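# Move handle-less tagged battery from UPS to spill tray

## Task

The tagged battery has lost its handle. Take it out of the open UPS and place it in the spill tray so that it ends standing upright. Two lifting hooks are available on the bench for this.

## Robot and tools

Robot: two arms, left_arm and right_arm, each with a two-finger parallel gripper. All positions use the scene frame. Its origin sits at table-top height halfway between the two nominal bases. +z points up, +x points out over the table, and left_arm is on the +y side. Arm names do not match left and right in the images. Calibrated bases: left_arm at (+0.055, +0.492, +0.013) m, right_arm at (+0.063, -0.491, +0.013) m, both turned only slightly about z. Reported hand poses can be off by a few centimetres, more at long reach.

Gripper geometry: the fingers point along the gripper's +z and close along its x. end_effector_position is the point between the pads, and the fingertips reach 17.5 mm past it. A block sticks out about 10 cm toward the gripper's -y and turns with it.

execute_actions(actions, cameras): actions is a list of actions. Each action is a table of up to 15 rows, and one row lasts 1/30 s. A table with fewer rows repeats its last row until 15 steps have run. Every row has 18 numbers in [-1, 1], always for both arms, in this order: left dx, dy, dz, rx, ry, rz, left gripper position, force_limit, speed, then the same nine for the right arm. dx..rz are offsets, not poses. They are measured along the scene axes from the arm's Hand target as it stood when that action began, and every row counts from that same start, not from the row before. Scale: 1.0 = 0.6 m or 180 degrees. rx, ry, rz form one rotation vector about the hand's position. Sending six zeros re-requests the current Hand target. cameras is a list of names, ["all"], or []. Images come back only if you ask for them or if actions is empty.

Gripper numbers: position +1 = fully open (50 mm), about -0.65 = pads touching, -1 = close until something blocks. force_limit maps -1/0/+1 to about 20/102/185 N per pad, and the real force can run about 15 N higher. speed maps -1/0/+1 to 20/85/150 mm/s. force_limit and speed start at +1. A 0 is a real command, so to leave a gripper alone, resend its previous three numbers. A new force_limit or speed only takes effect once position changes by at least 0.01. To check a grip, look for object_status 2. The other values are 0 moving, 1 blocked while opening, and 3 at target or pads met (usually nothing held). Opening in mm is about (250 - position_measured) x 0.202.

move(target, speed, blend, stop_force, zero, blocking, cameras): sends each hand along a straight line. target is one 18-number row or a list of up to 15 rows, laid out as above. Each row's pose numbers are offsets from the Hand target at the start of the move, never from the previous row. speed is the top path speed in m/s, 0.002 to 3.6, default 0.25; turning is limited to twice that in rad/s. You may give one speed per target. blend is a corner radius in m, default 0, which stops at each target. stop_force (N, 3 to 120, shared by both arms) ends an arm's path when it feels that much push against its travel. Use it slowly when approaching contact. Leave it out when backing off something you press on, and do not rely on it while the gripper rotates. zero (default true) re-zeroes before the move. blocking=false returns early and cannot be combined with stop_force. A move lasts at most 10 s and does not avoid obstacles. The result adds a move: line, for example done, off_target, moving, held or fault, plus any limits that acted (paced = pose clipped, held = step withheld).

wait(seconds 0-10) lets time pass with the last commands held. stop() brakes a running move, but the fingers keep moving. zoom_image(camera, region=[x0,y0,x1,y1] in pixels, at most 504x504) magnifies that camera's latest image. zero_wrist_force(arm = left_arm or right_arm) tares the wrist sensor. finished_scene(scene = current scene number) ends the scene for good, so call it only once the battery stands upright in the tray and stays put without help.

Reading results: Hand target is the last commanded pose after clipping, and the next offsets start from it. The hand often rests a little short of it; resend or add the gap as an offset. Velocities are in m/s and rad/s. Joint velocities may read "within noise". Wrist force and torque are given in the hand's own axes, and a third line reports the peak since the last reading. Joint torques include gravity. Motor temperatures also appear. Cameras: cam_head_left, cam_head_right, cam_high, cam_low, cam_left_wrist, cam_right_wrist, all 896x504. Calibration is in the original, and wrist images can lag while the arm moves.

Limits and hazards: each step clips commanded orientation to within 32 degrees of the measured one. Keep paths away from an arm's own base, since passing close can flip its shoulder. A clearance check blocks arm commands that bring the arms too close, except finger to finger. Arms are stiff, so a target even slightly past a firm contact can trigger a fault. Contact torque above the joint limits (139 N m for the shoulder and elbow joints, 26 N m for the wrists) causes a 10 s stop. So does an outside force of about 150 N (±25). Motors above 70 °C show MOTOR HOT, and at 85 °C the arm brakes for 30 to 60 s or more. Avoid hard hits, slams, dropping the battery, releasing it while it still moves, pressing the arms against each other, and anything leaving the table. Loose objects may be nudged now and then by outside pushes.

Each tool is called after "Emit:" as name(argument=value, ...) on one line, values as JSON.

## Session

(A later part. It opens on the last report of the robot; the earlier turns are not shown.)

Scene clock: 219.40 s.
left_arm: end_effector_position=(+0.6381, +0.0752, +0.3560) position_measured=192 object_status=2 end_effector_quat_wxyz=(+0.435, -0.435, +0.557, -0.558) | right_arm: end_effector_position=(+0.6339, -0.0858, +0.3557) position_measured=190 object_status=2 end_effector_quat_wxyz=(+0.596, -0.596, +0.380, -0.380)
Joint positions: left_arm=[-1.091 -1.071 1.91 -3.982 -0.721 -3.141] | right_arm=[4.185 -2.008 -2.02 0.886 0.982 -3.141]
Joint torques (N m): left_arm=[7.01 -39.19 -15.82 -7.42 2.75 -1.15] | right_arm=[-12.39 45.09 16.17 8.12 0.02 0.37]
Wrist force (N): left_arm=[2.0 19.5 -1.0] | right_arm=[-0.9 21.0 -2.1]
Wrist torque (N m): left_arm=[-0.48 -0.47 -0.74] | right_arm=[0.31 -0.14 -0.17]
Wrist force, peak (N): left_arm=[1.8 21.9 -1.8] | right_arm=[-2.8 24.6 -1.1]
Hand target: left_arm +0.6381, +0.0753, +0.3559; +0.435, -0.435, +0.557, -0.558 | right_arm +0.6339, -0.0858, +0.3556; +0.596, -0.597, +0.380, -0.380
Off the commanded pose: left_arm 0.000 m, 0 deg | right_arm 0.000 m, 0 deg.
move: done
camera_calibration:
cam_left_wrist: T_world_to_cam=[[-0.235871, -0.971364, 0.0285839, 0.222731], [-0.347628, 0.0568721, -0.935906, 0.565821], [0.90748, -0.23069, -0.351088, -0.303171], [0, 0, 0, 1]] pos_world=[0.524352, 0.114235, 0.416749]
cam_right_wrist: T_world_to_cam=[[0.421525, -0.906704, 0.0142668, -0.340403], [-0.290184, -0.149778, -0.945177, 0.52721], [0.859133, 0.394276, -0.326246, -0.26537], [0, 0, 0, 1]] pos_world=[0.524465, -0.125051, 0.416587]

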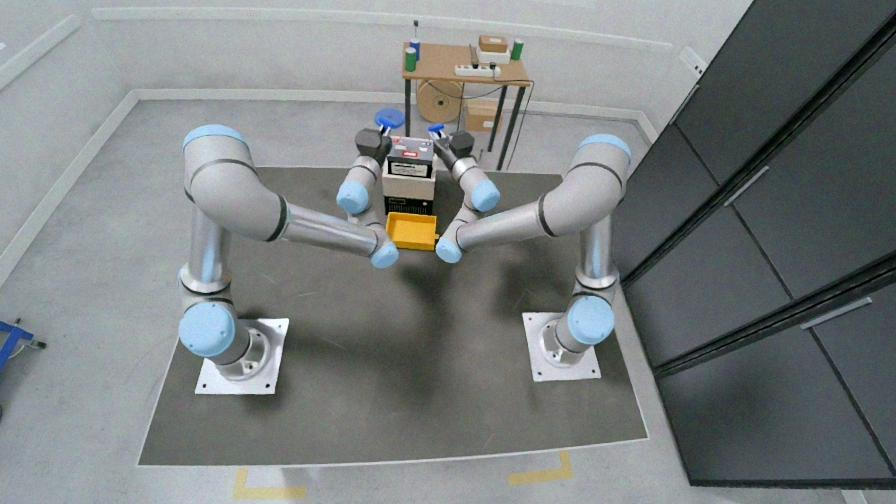

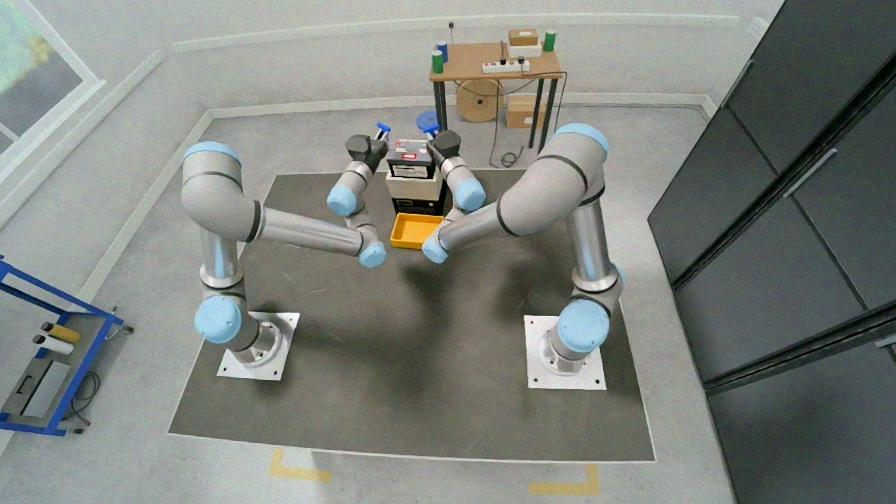

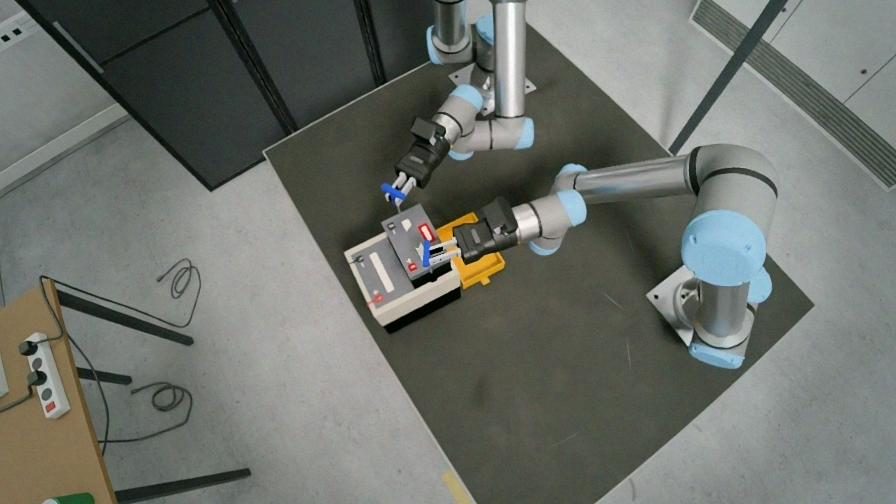

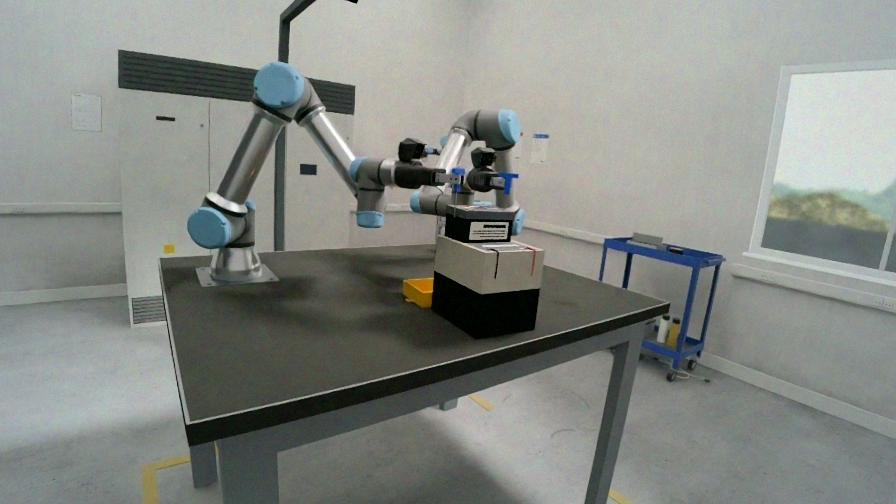

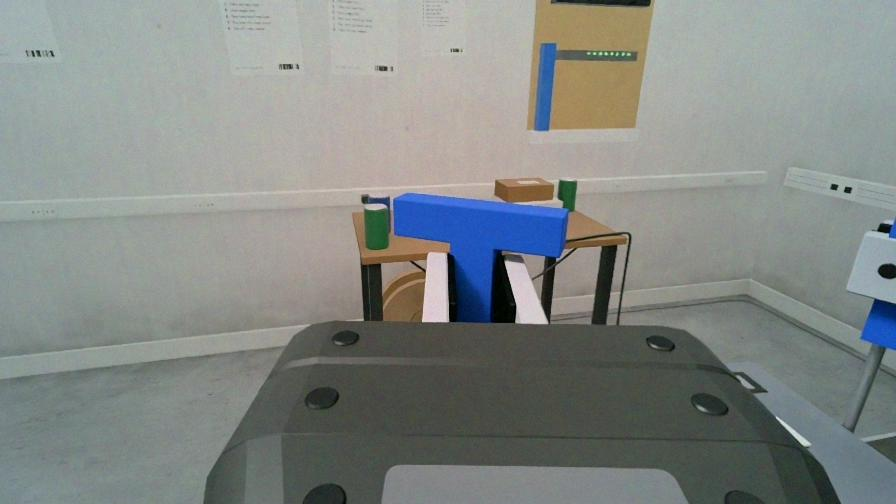

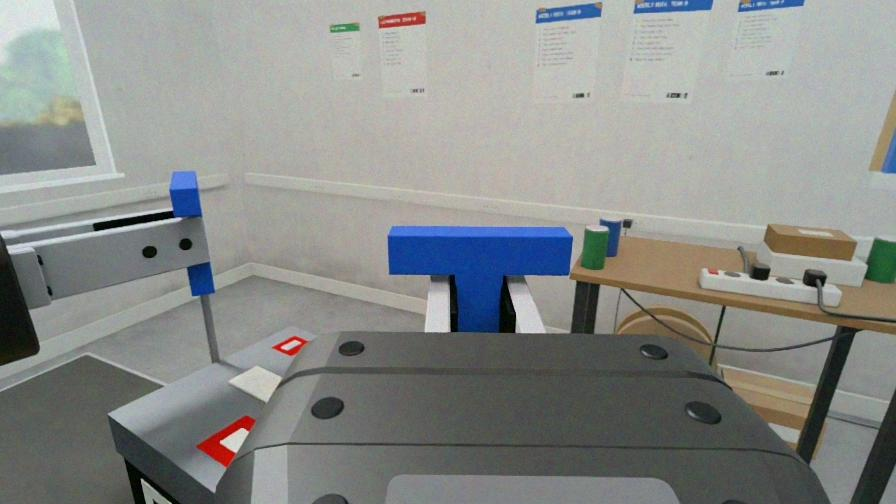

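Emit:
move(target=[0,0,0.0667,0,0,0,-0.98,0.8,-1,0,0,0.0667,0,0,0,-1,0.8,-1], speed=0.05, cameras=["cam_low","cam_high","cam_head_left"])

Emit:
zoom_image(camera="cam_low", region=[400, 150, 560, 310])

Emit:
zoom_image(camera="cam_head_left", region=[350, 110, 480, 260])

Emit:
zoom_image(camera="cam_high", region=[340, 170, 520, 340])

Scene clock: 221.33 s.
left_arm: end_effector_position=(+0.6381, +0.0753, +0.3961) position_measured=192 object_status=2 end_effector_quat_wxyz=(+0.435, -0.435, +0.557, -0.558) | right_arm: end_effector_position=(+0.6339, -0.0858, +0.3957) position_measured=190 object_status=2 end_effector_quat_wxyz=(+0.596, -0.596, +0.380, -0.380)
Joint positions: left_arm=[-1.091 -1.141 1.885 -3.885 -0.721 -3.141] | right_arm=[4.185 -1.931 -1.994 0.782 0.982 -3.141]
Joint torques (N m): left_arm=[5.56 -37.89 -14.26 -7.34 2.5 -1.1] | right_arm=[-9.6 43.94 17.6 7.76 -0.8 0.18]
Wrist force (N): left_arm=[1.9 19.3 -0.8] | right_arm=[-0.8 21.0 -2.1]
Wrist torque (N m): left_arm=[-0.54 -0.50 -0.71] | right_arm=[0.28 -0.14 -0.18]
Wrist force, peak (N): left_arm=[3.6 21.4 -0.7] | right_arm=[-2.2 22.9 -1.2]
Hand target: left_arm +0.6381, +0.0753, +0.3959; +0.435, -0.435, +0.557, -0.558 | right_arm +0.6339, -0.0858, +0.3956; +0.596, -0.597, +0.380, -0.380
Off the commanded pose: left_arm 0.000 m, 0 deg | right_arm 0.000 m, 0 deg.
move: done
Images, in order (width x height): cam_head_left 896x504, cam_high 896x504, cam_low 896x504.

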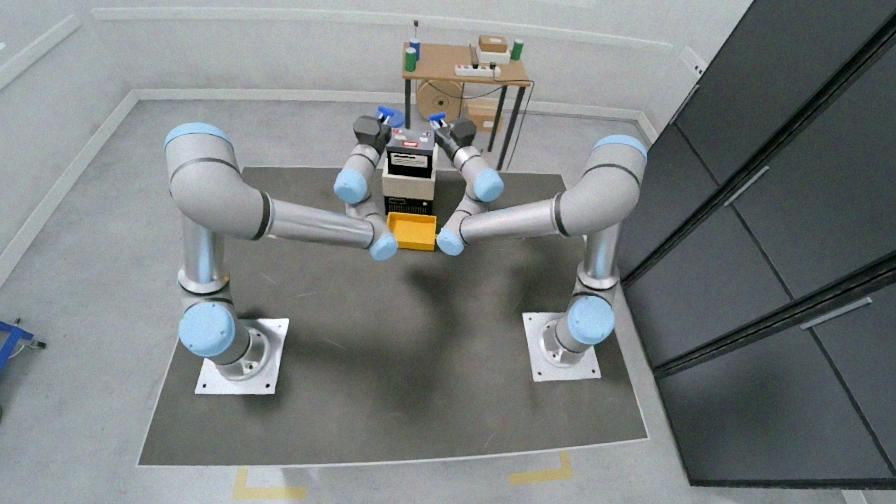

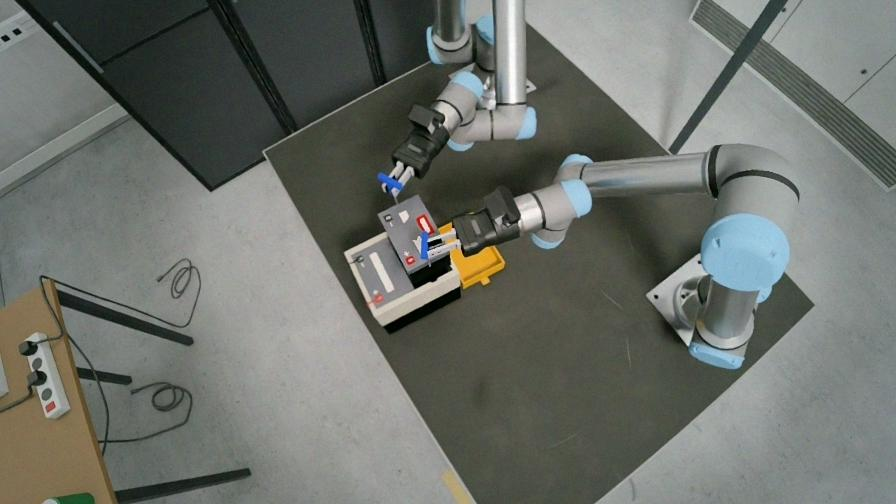

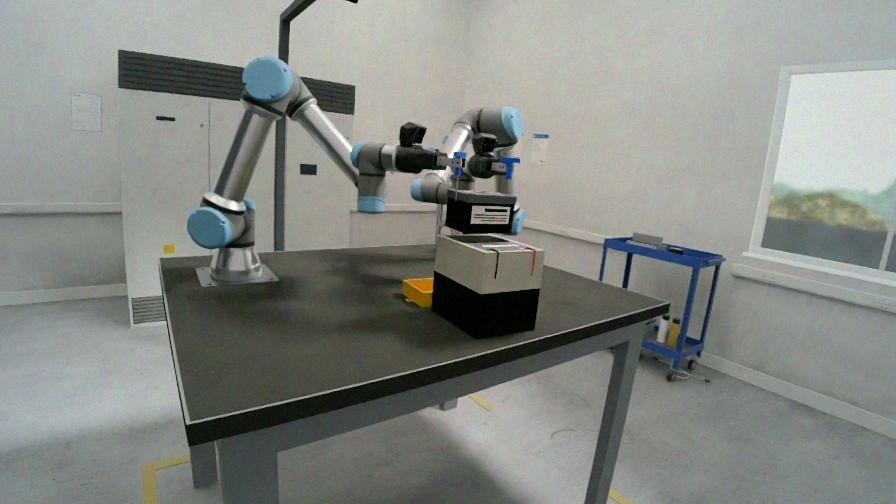

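Scaled by 3.150.

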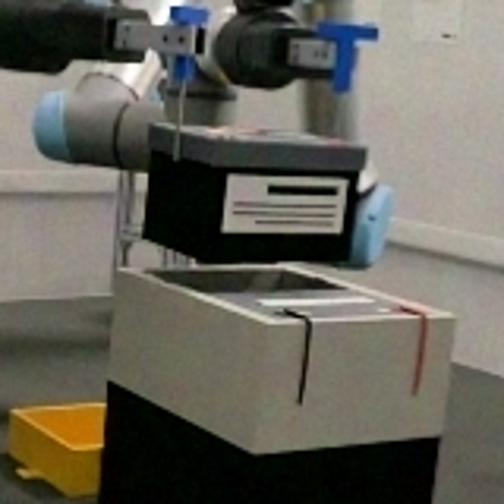

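Scaled by 3.360.

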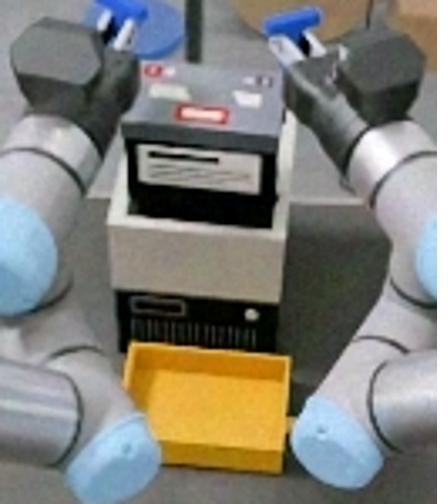

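Scaled by 2.800.

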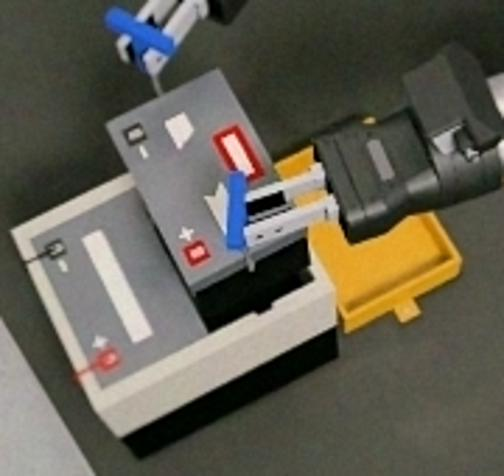

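Emit:
move(target=[0,-0.0013,0.025,0,0,0,-0.98,0.8,-1,0,0.0013,0.025,0,0,0,-1,0.8,-1], speed=0.03, cameras=["cam_left_wrist","cam_right_wrist","cam_head_right","cam_low"])

Emit:
zoom_image(camera="cam_head_right", region=[360, 110, 480, 260])

Emit:
zoom_image(camera="cam_low", region=[400, 150, 560, 310])

Scene clock: 228.33 s.
left_arm: end_effector_position=(+0.6381, +0.0745, +0.4111) position_measured=192 object_status=2 end_effector_quat_wxyz=(+0.435, -0.435, +0.557, -0.558) end_effector_velocity=(-0.001, -0.001, -0.001) end_effector_angular_velocity=(-0.002, -0.001, -0.001) | right_arm: end_effector_position=(+0.6339, -0.0850, +0.4108) position_measured=190 object_status=2 end_effector_quat_wxyz=(+0.596, -0.596, +0.380, -0.380) end_effector_velocity=(+0.000, +0.000, -0.001) end_effector_angular_velocity=(+0.002, -0.001, +0.000)
Joint positions: left_arm=[-1.092 -1.165 1.871 -3.848 -0.72 -3.141] | right_arm=[4.186 -1.905 -1.979 0.742 0.981 -3.141]
Joint velocities: left_arm=[-0.001 0.002 0.001 -0.005 0 0] | right_arm=[0 -0.002 -0.001 0.005 0 0]
Joint torques (N m): left_arm=[-12.28 -36.28 -19.72 -7 1.56 -0.59] | right_arm=[11.9 43.67 20.22 7.94 -2.27 0.29]
Wrist force (N): left_arm=[-0.9 19.1 -1.6] | right_arm=[1.8 20.7 -3.8]
Wrist torque (N m): left_arm=[-0.60 -0.51 -0.49] | right_arm=[0.14 -0.16 -0.39]
Wrist force, peak (N): left_arm=[2.7 21.1 -0.8] | right_arm=[-1.7 23.1 -1.5]
Hand target: left_arm +0.6381, +0.0745, +0.4109; +0.435, -0.435, +0.557, -0.558 | right_arm +0.6339, -0.0850, +0.4106; +0.596, -0.597, +0.380, -0.380
Off the commanded pose: left_arm 0.000 m, 0 deg | right_arm 0.000 m, 0 deg.
move: done
camera_calibration:
cam_left_wrist: T_world_to_cam=[[-0.235871, -0.971364, 0.0285839, 0.220355], [-0.347628, 0.0568721, -0.935906, 0.6174], [0.90748, -0.23069, -0.351088, -0.28392], [0, 0, 0, 1]] pos_world=[0.524252, 0.113435, 0.471849]
cam_right_wrist: T_world_to_cam=[[0.421527, -0.906704, 0.014267, -0.340465], [-0.290265, -0.149816, -0.945146, 0.579432], [0.859105, 0.394263, -0.326335, -0.247654], [0, 0, 0, 1]] pos_world=[0.524465, -0.124251, 0.471687]
Images, in order (width x height): cam_head_right 896x504, cam_low 896x504, cam_left_wrist 896x504, cam_right_wrist 896x504.

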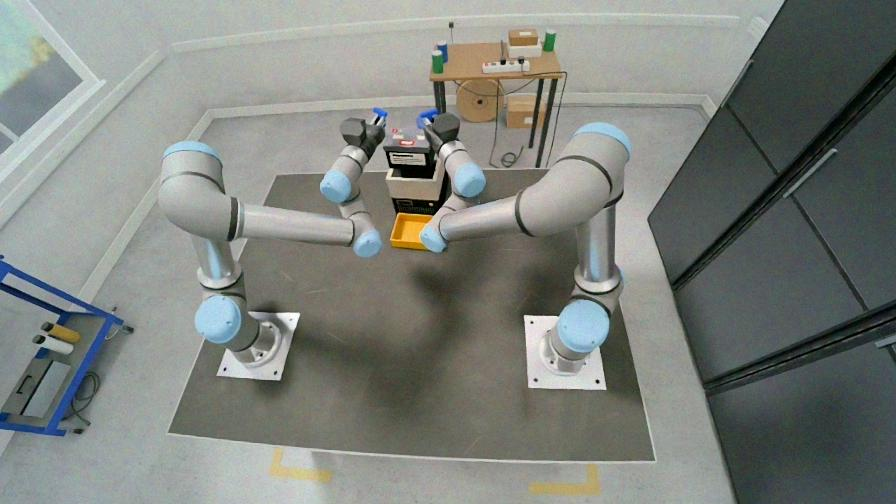

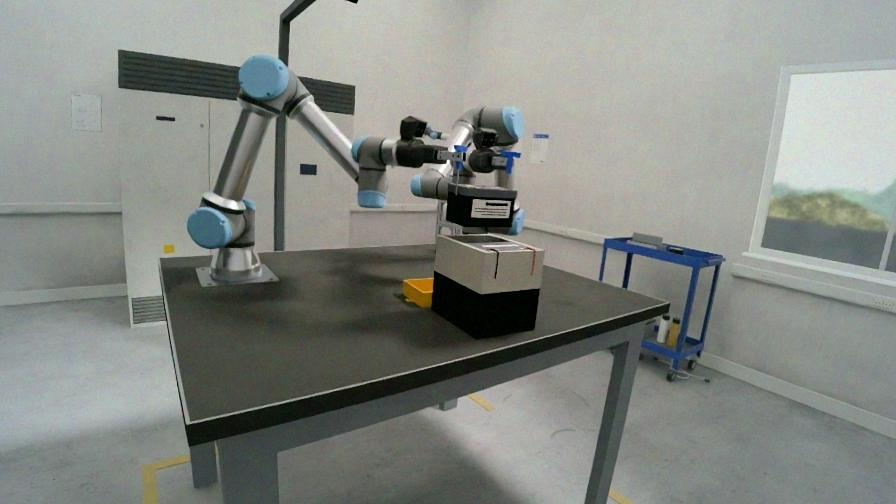

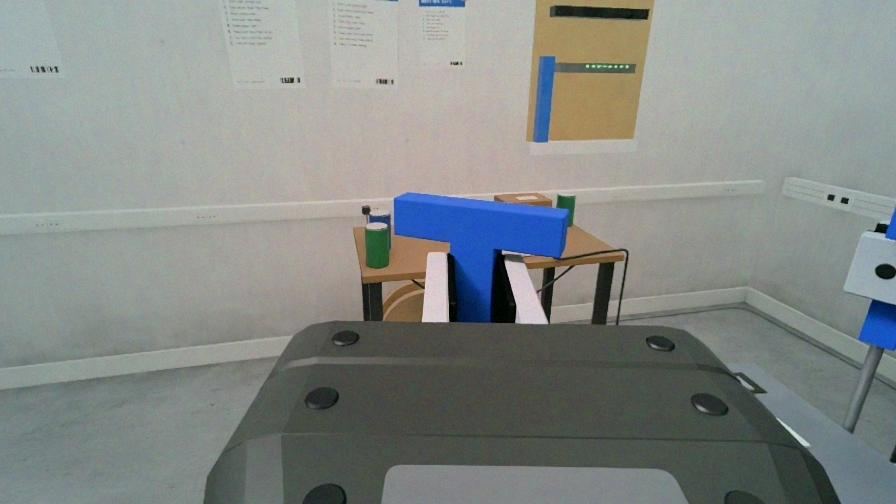

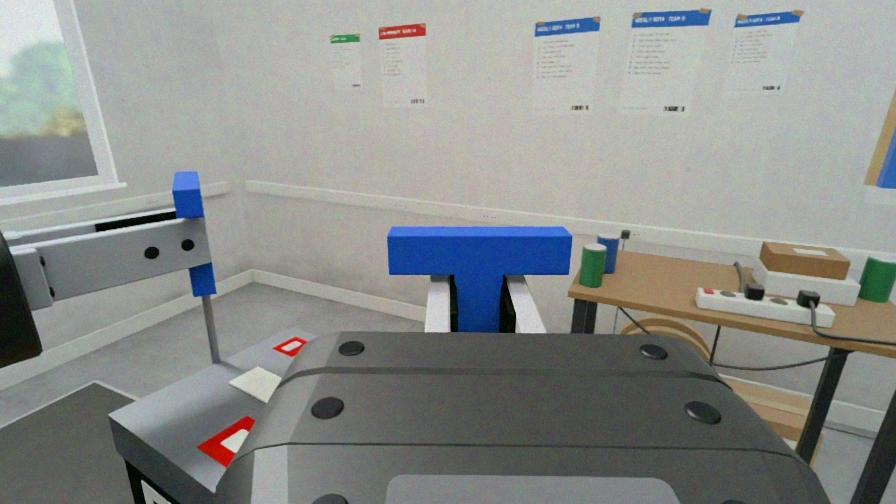

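Scaled by 3.360.

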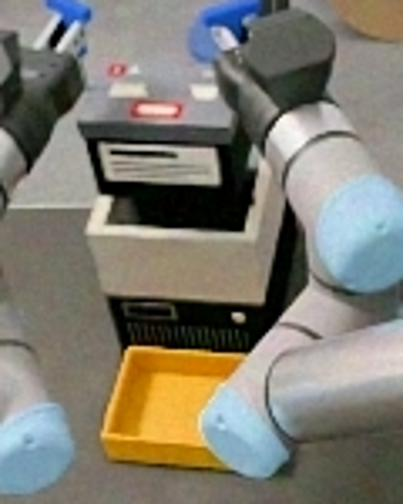

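Scaled by 3.150.

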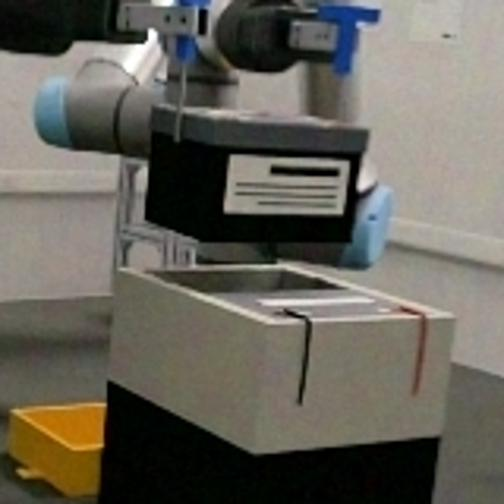

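Emit:
move(target=[-0.25,-0.0167,0,0,0,0,-0.98,0.8,-1,-0.25,-0.0167,0,0,0,0,-1,0.8,-1], speed=0.08, cameras=["all"])

Emit:
zoom_image(camera="cam_head_left", region=[340, 130, 490, 280])

Emit:
zoom_image(camera="cam_high", region=[380, 150, 560, 330])

Emit:
zoom_image(camera="cam_low", region=[340, 140, 540, 340])

Scene clock: 231.23 s.
left_arm: end_effector_position=(+0.4881, +0.0645, +0.4110) position_measured=192 object_status=2 end_effector_quat_wxyz=(+0.435, -0.435, +0.557, -0.558) | right_arm: end_effector_position=(+0.4839, -0.0950, +0.4106) position_measured=190 object_status=2 end_effector_quat_wxyz=(+0.596, -0.597, +0.380, -0.380)
Joint positions: left_arm=[-1.437 -1.32 2.1 -3.922 -0.374 -3.141] | right_arm=[4.556 -1.682 -2.279 0.817 0.611 -3.14]
Joint torques (N m): left_arm=[3.55 -25.22 -33.92 -0.49 -1.15 0.63] | right_arm=[-4.14 28.67 33.99 2.55 0.84 1.44]
Wrist force (N): left_arm=[-1.2 19.7 -1.4] | right_arm=[2.4 21.3 -3.1]
Wrist torque (N m): left_arm=[-0.54 -0.54 -0.44] | right_arm=[0.19 -0.19 -0.41]
Wrist force, peak (N): left_arm=[1.0 20.0 -3.2] | right_arm=[2.6 21.6 -2.2]
Hand target: left_arm +0.4881, +0.0645, +0.4109; +0.435, -0.435, +0.557, -0.558 | right_arm +0.4839, -0.0950, +0.4106; +0.596, -0.597, +0.380, -0.380
Off the commanded pose: left_arm 0.000 m, 0 deg | right_arm 0.000 m, 0 deg.
move: done
camera_calibration:
cam_left_wrist: T_world_to_cam=[[-0.23597, -0.971338, 0.0286474, 0.175271], [-0.347745, 0.0568775, -0.935862, 0.56566], [0.907409, -0.230797, -0.351199, -0.150085], [0, 0, 0, 1]] pos_world=[0.374252, 0.103435, 0.471649]
cam_right_wrist: T_world_to_cam=[[0.421579, -0.906679, 0.0142987, -0.286423], [-0.29035, -0.149909, -0.945105, 0.534285], [0.859051, 0.394285, -0.326452, -0.114761], [0, 0, 0, 1]] pos_world=[0.374465, -0.134352, 0.471587]

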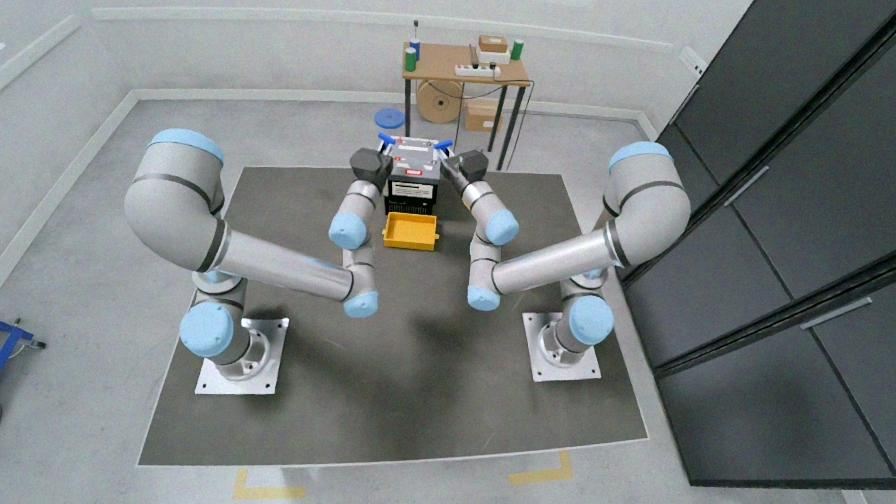

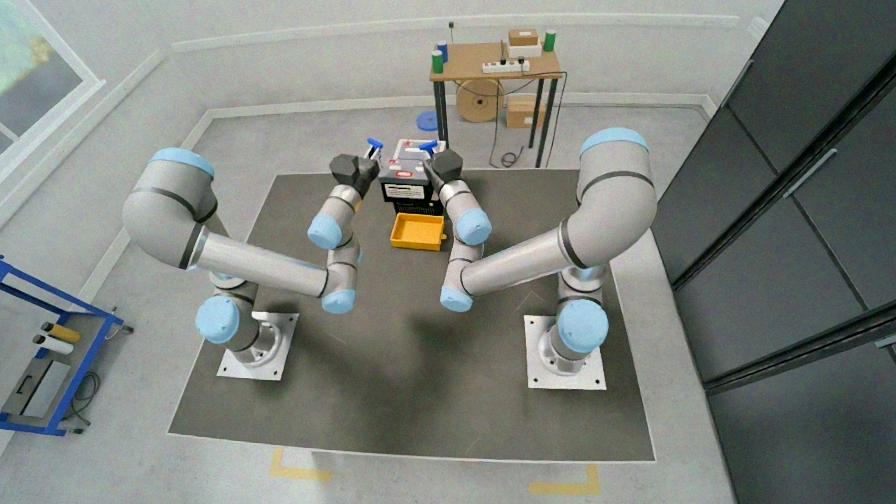

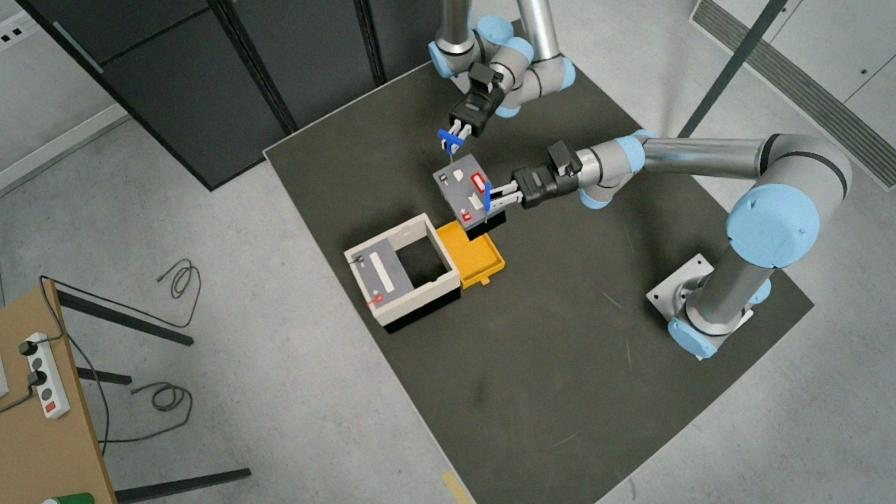

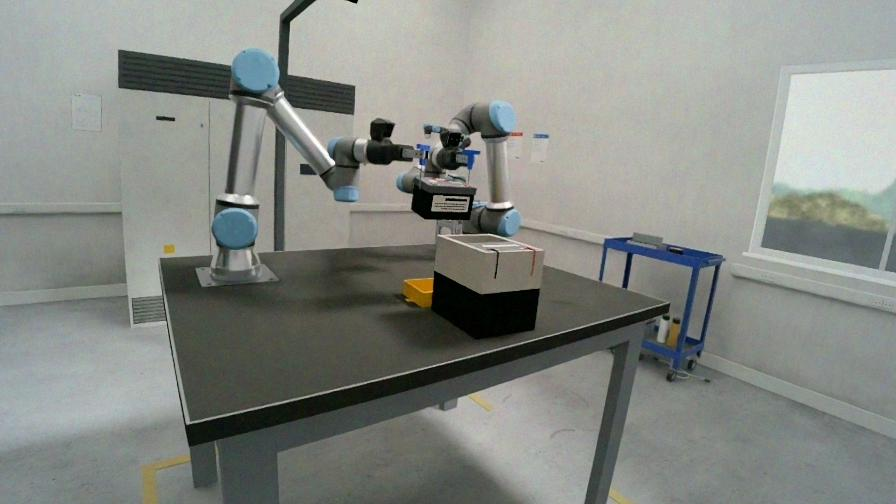

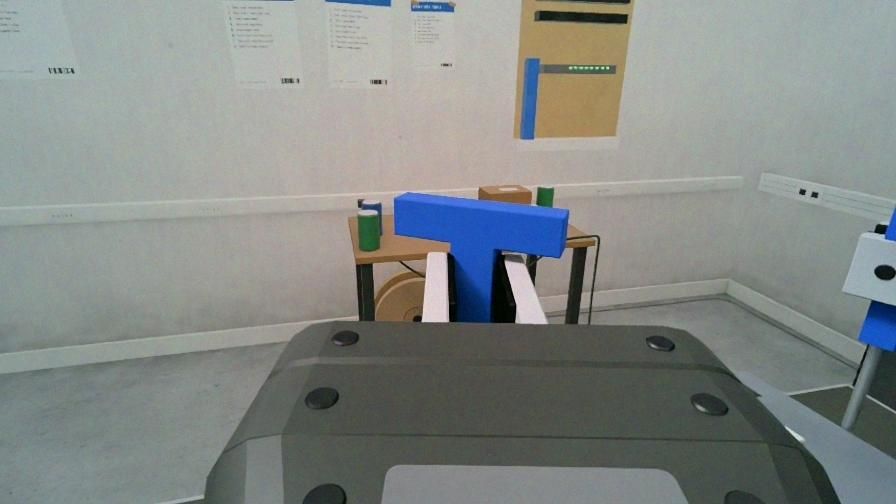

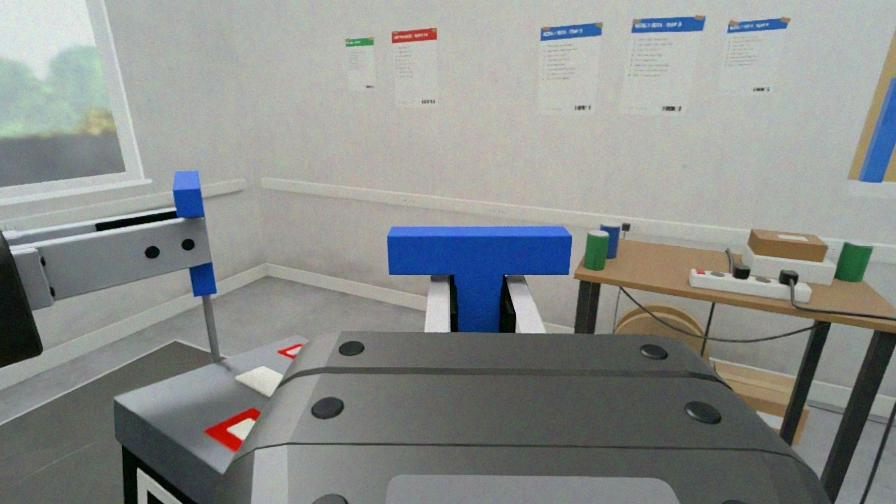

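Scaled by 3.360.

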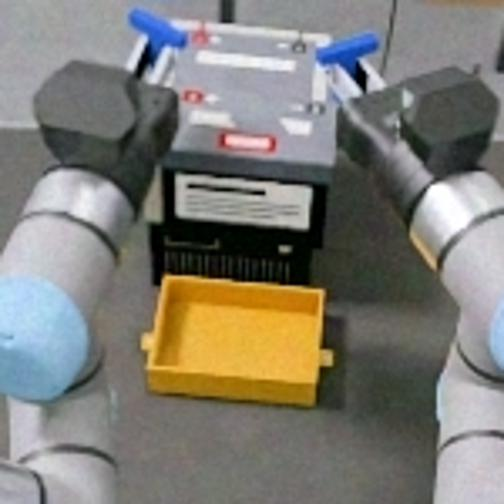

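Scaled by 2.800.

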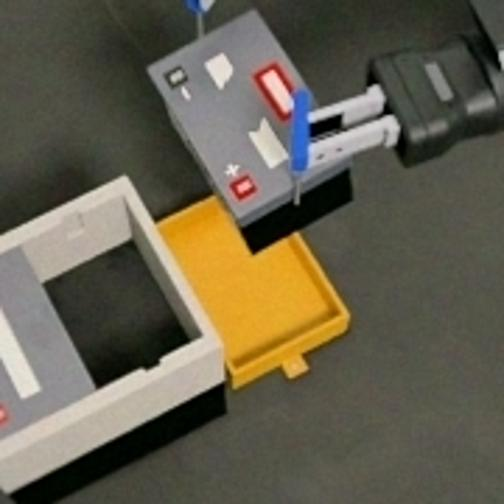

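Scaled by 2.520.

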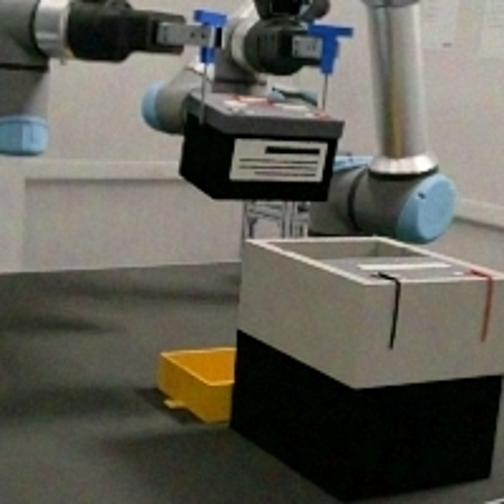

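Emit:
move(target=[0,0,-0.2667,0,0,0,-0.98,0.8,-1,0,0,-0.2667,0,0,0,-1,0.8,-1], speed=0.08, cameras=["cam_head_left","cam_head_right","cam_high","cam_low"])

Emit:
zoom_image(camera="cam_head_left", region=[340, 130, 490, 280])

Emit:
zoom_image(camera="cam_high", region=[380, 150, 560, 330])

Emit:
zoom_image(camera="cam_low", region=[340, 140, 540, 340])

Scene clock: 234.27 s.
left_arm: end_effector_position=(+0.4881, +0.0645, +0.2509) position_measured=192 object_status=2 end_effector_quat_wxyz=(+0.435, -0.435, +0.557, -0.558) | right_arm: end_effector_position=(+0.4839, -0.0950, +0.2506) position_measured=190 object_status=2 end_effector_quat_wxyz=(+0.596, -0.597, +0.380, -0.380)
Joint positions: left_arm=[-1.437 -0.944 2.163 -4.362 -0.374 -3.141] | right_arm=[4.556 -2.138 -2.352 1.346 0.611 -3.14]
Joint torques (N m): left_arm=[-0.44 -43.77 -17.21 -1.15 1.59 -1.13] | right_arm=[0.87 39.66 13.7 3.73 -1.22 -0.77]
Wrist force (N): left_arm=[0.4 19.7 -0.8] | right_arm=[0.7 20.9 -2.7]
Wrist torque (N m): left_arm=[-0.52 -0.47 -0.61] | right_arm=[0.23 -0.18 -0.20]
Wrist force, peak (N): left_arm=[1.8 22.7 -1.8] | right_arm=[-0.9 24.3 -2.7]
Hand target: left_arm +0.4881, +0.0645, +0.2509; +0.435, -0.435, +0.557, -0.558 | right_arm +0.4839, -0.0950, +0.2506; +0.596, -0.597, +0.380, -0.380
Off the commanded pose: left_arm 0.000 m, 0 deg | right_arm 0.000 m, 0 deg.
move: done
Images, in order (width x height): cam_head_left 896x504, cam_head_right 896x504, cam_high 896x504, cam_low 896x504.

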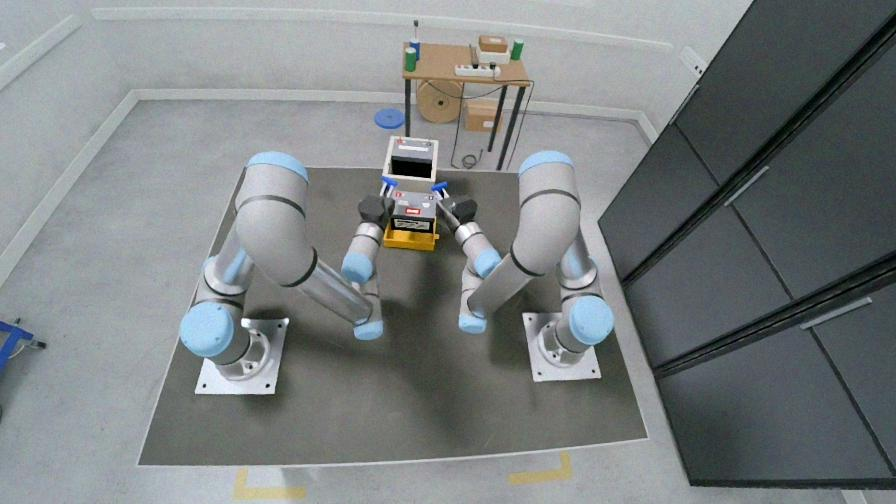

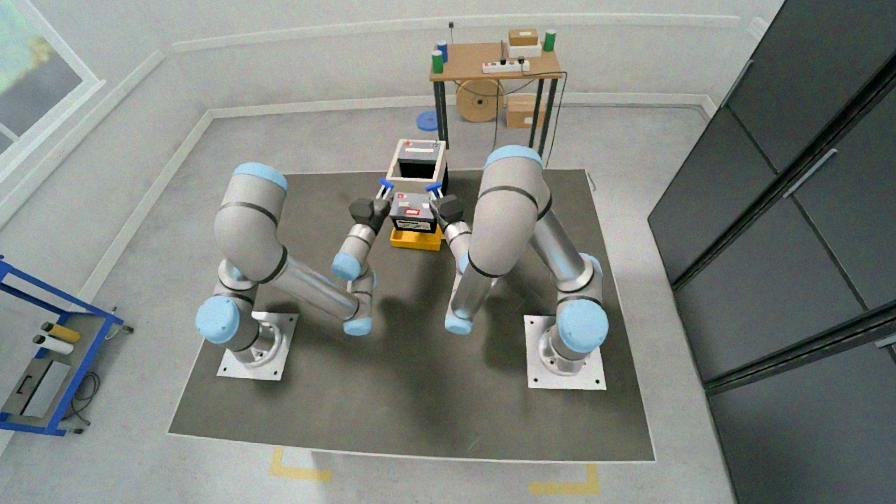

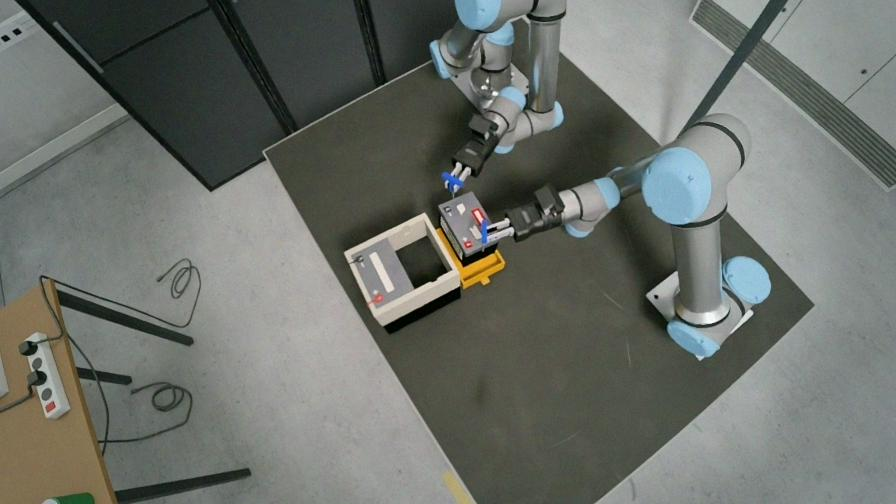

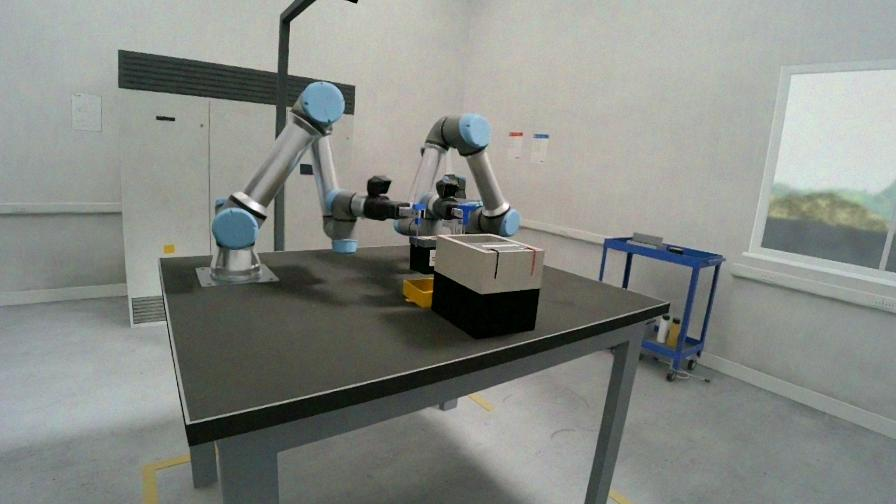

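Scaled by 3.360.

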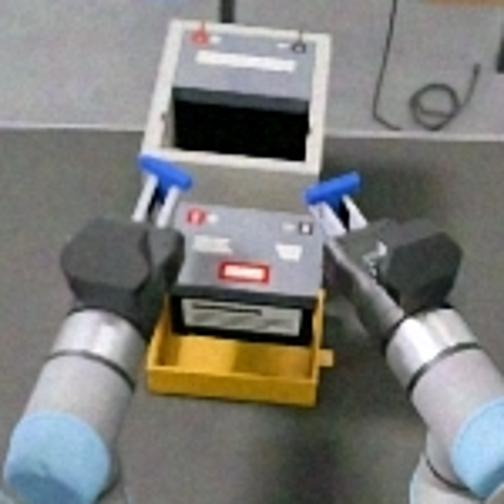

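Scaled by 2.800.

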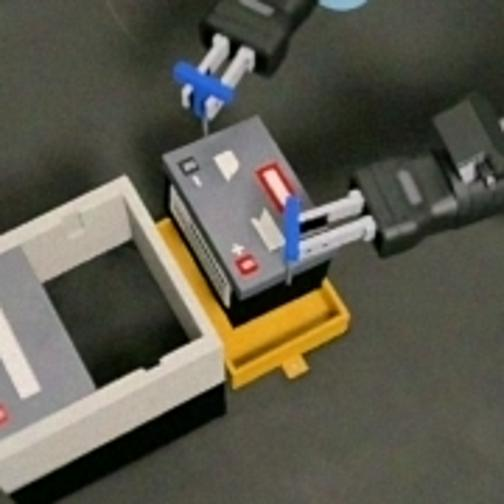

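Scaled by 2.520.

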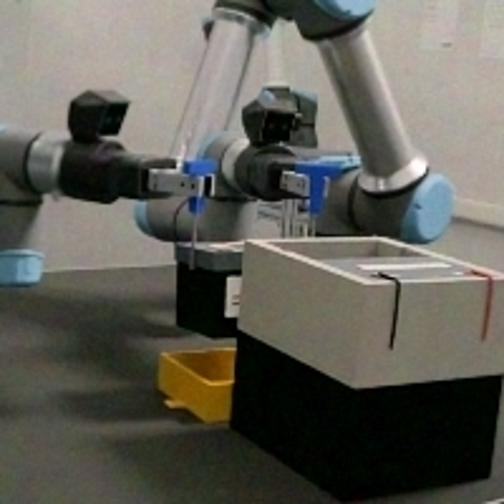

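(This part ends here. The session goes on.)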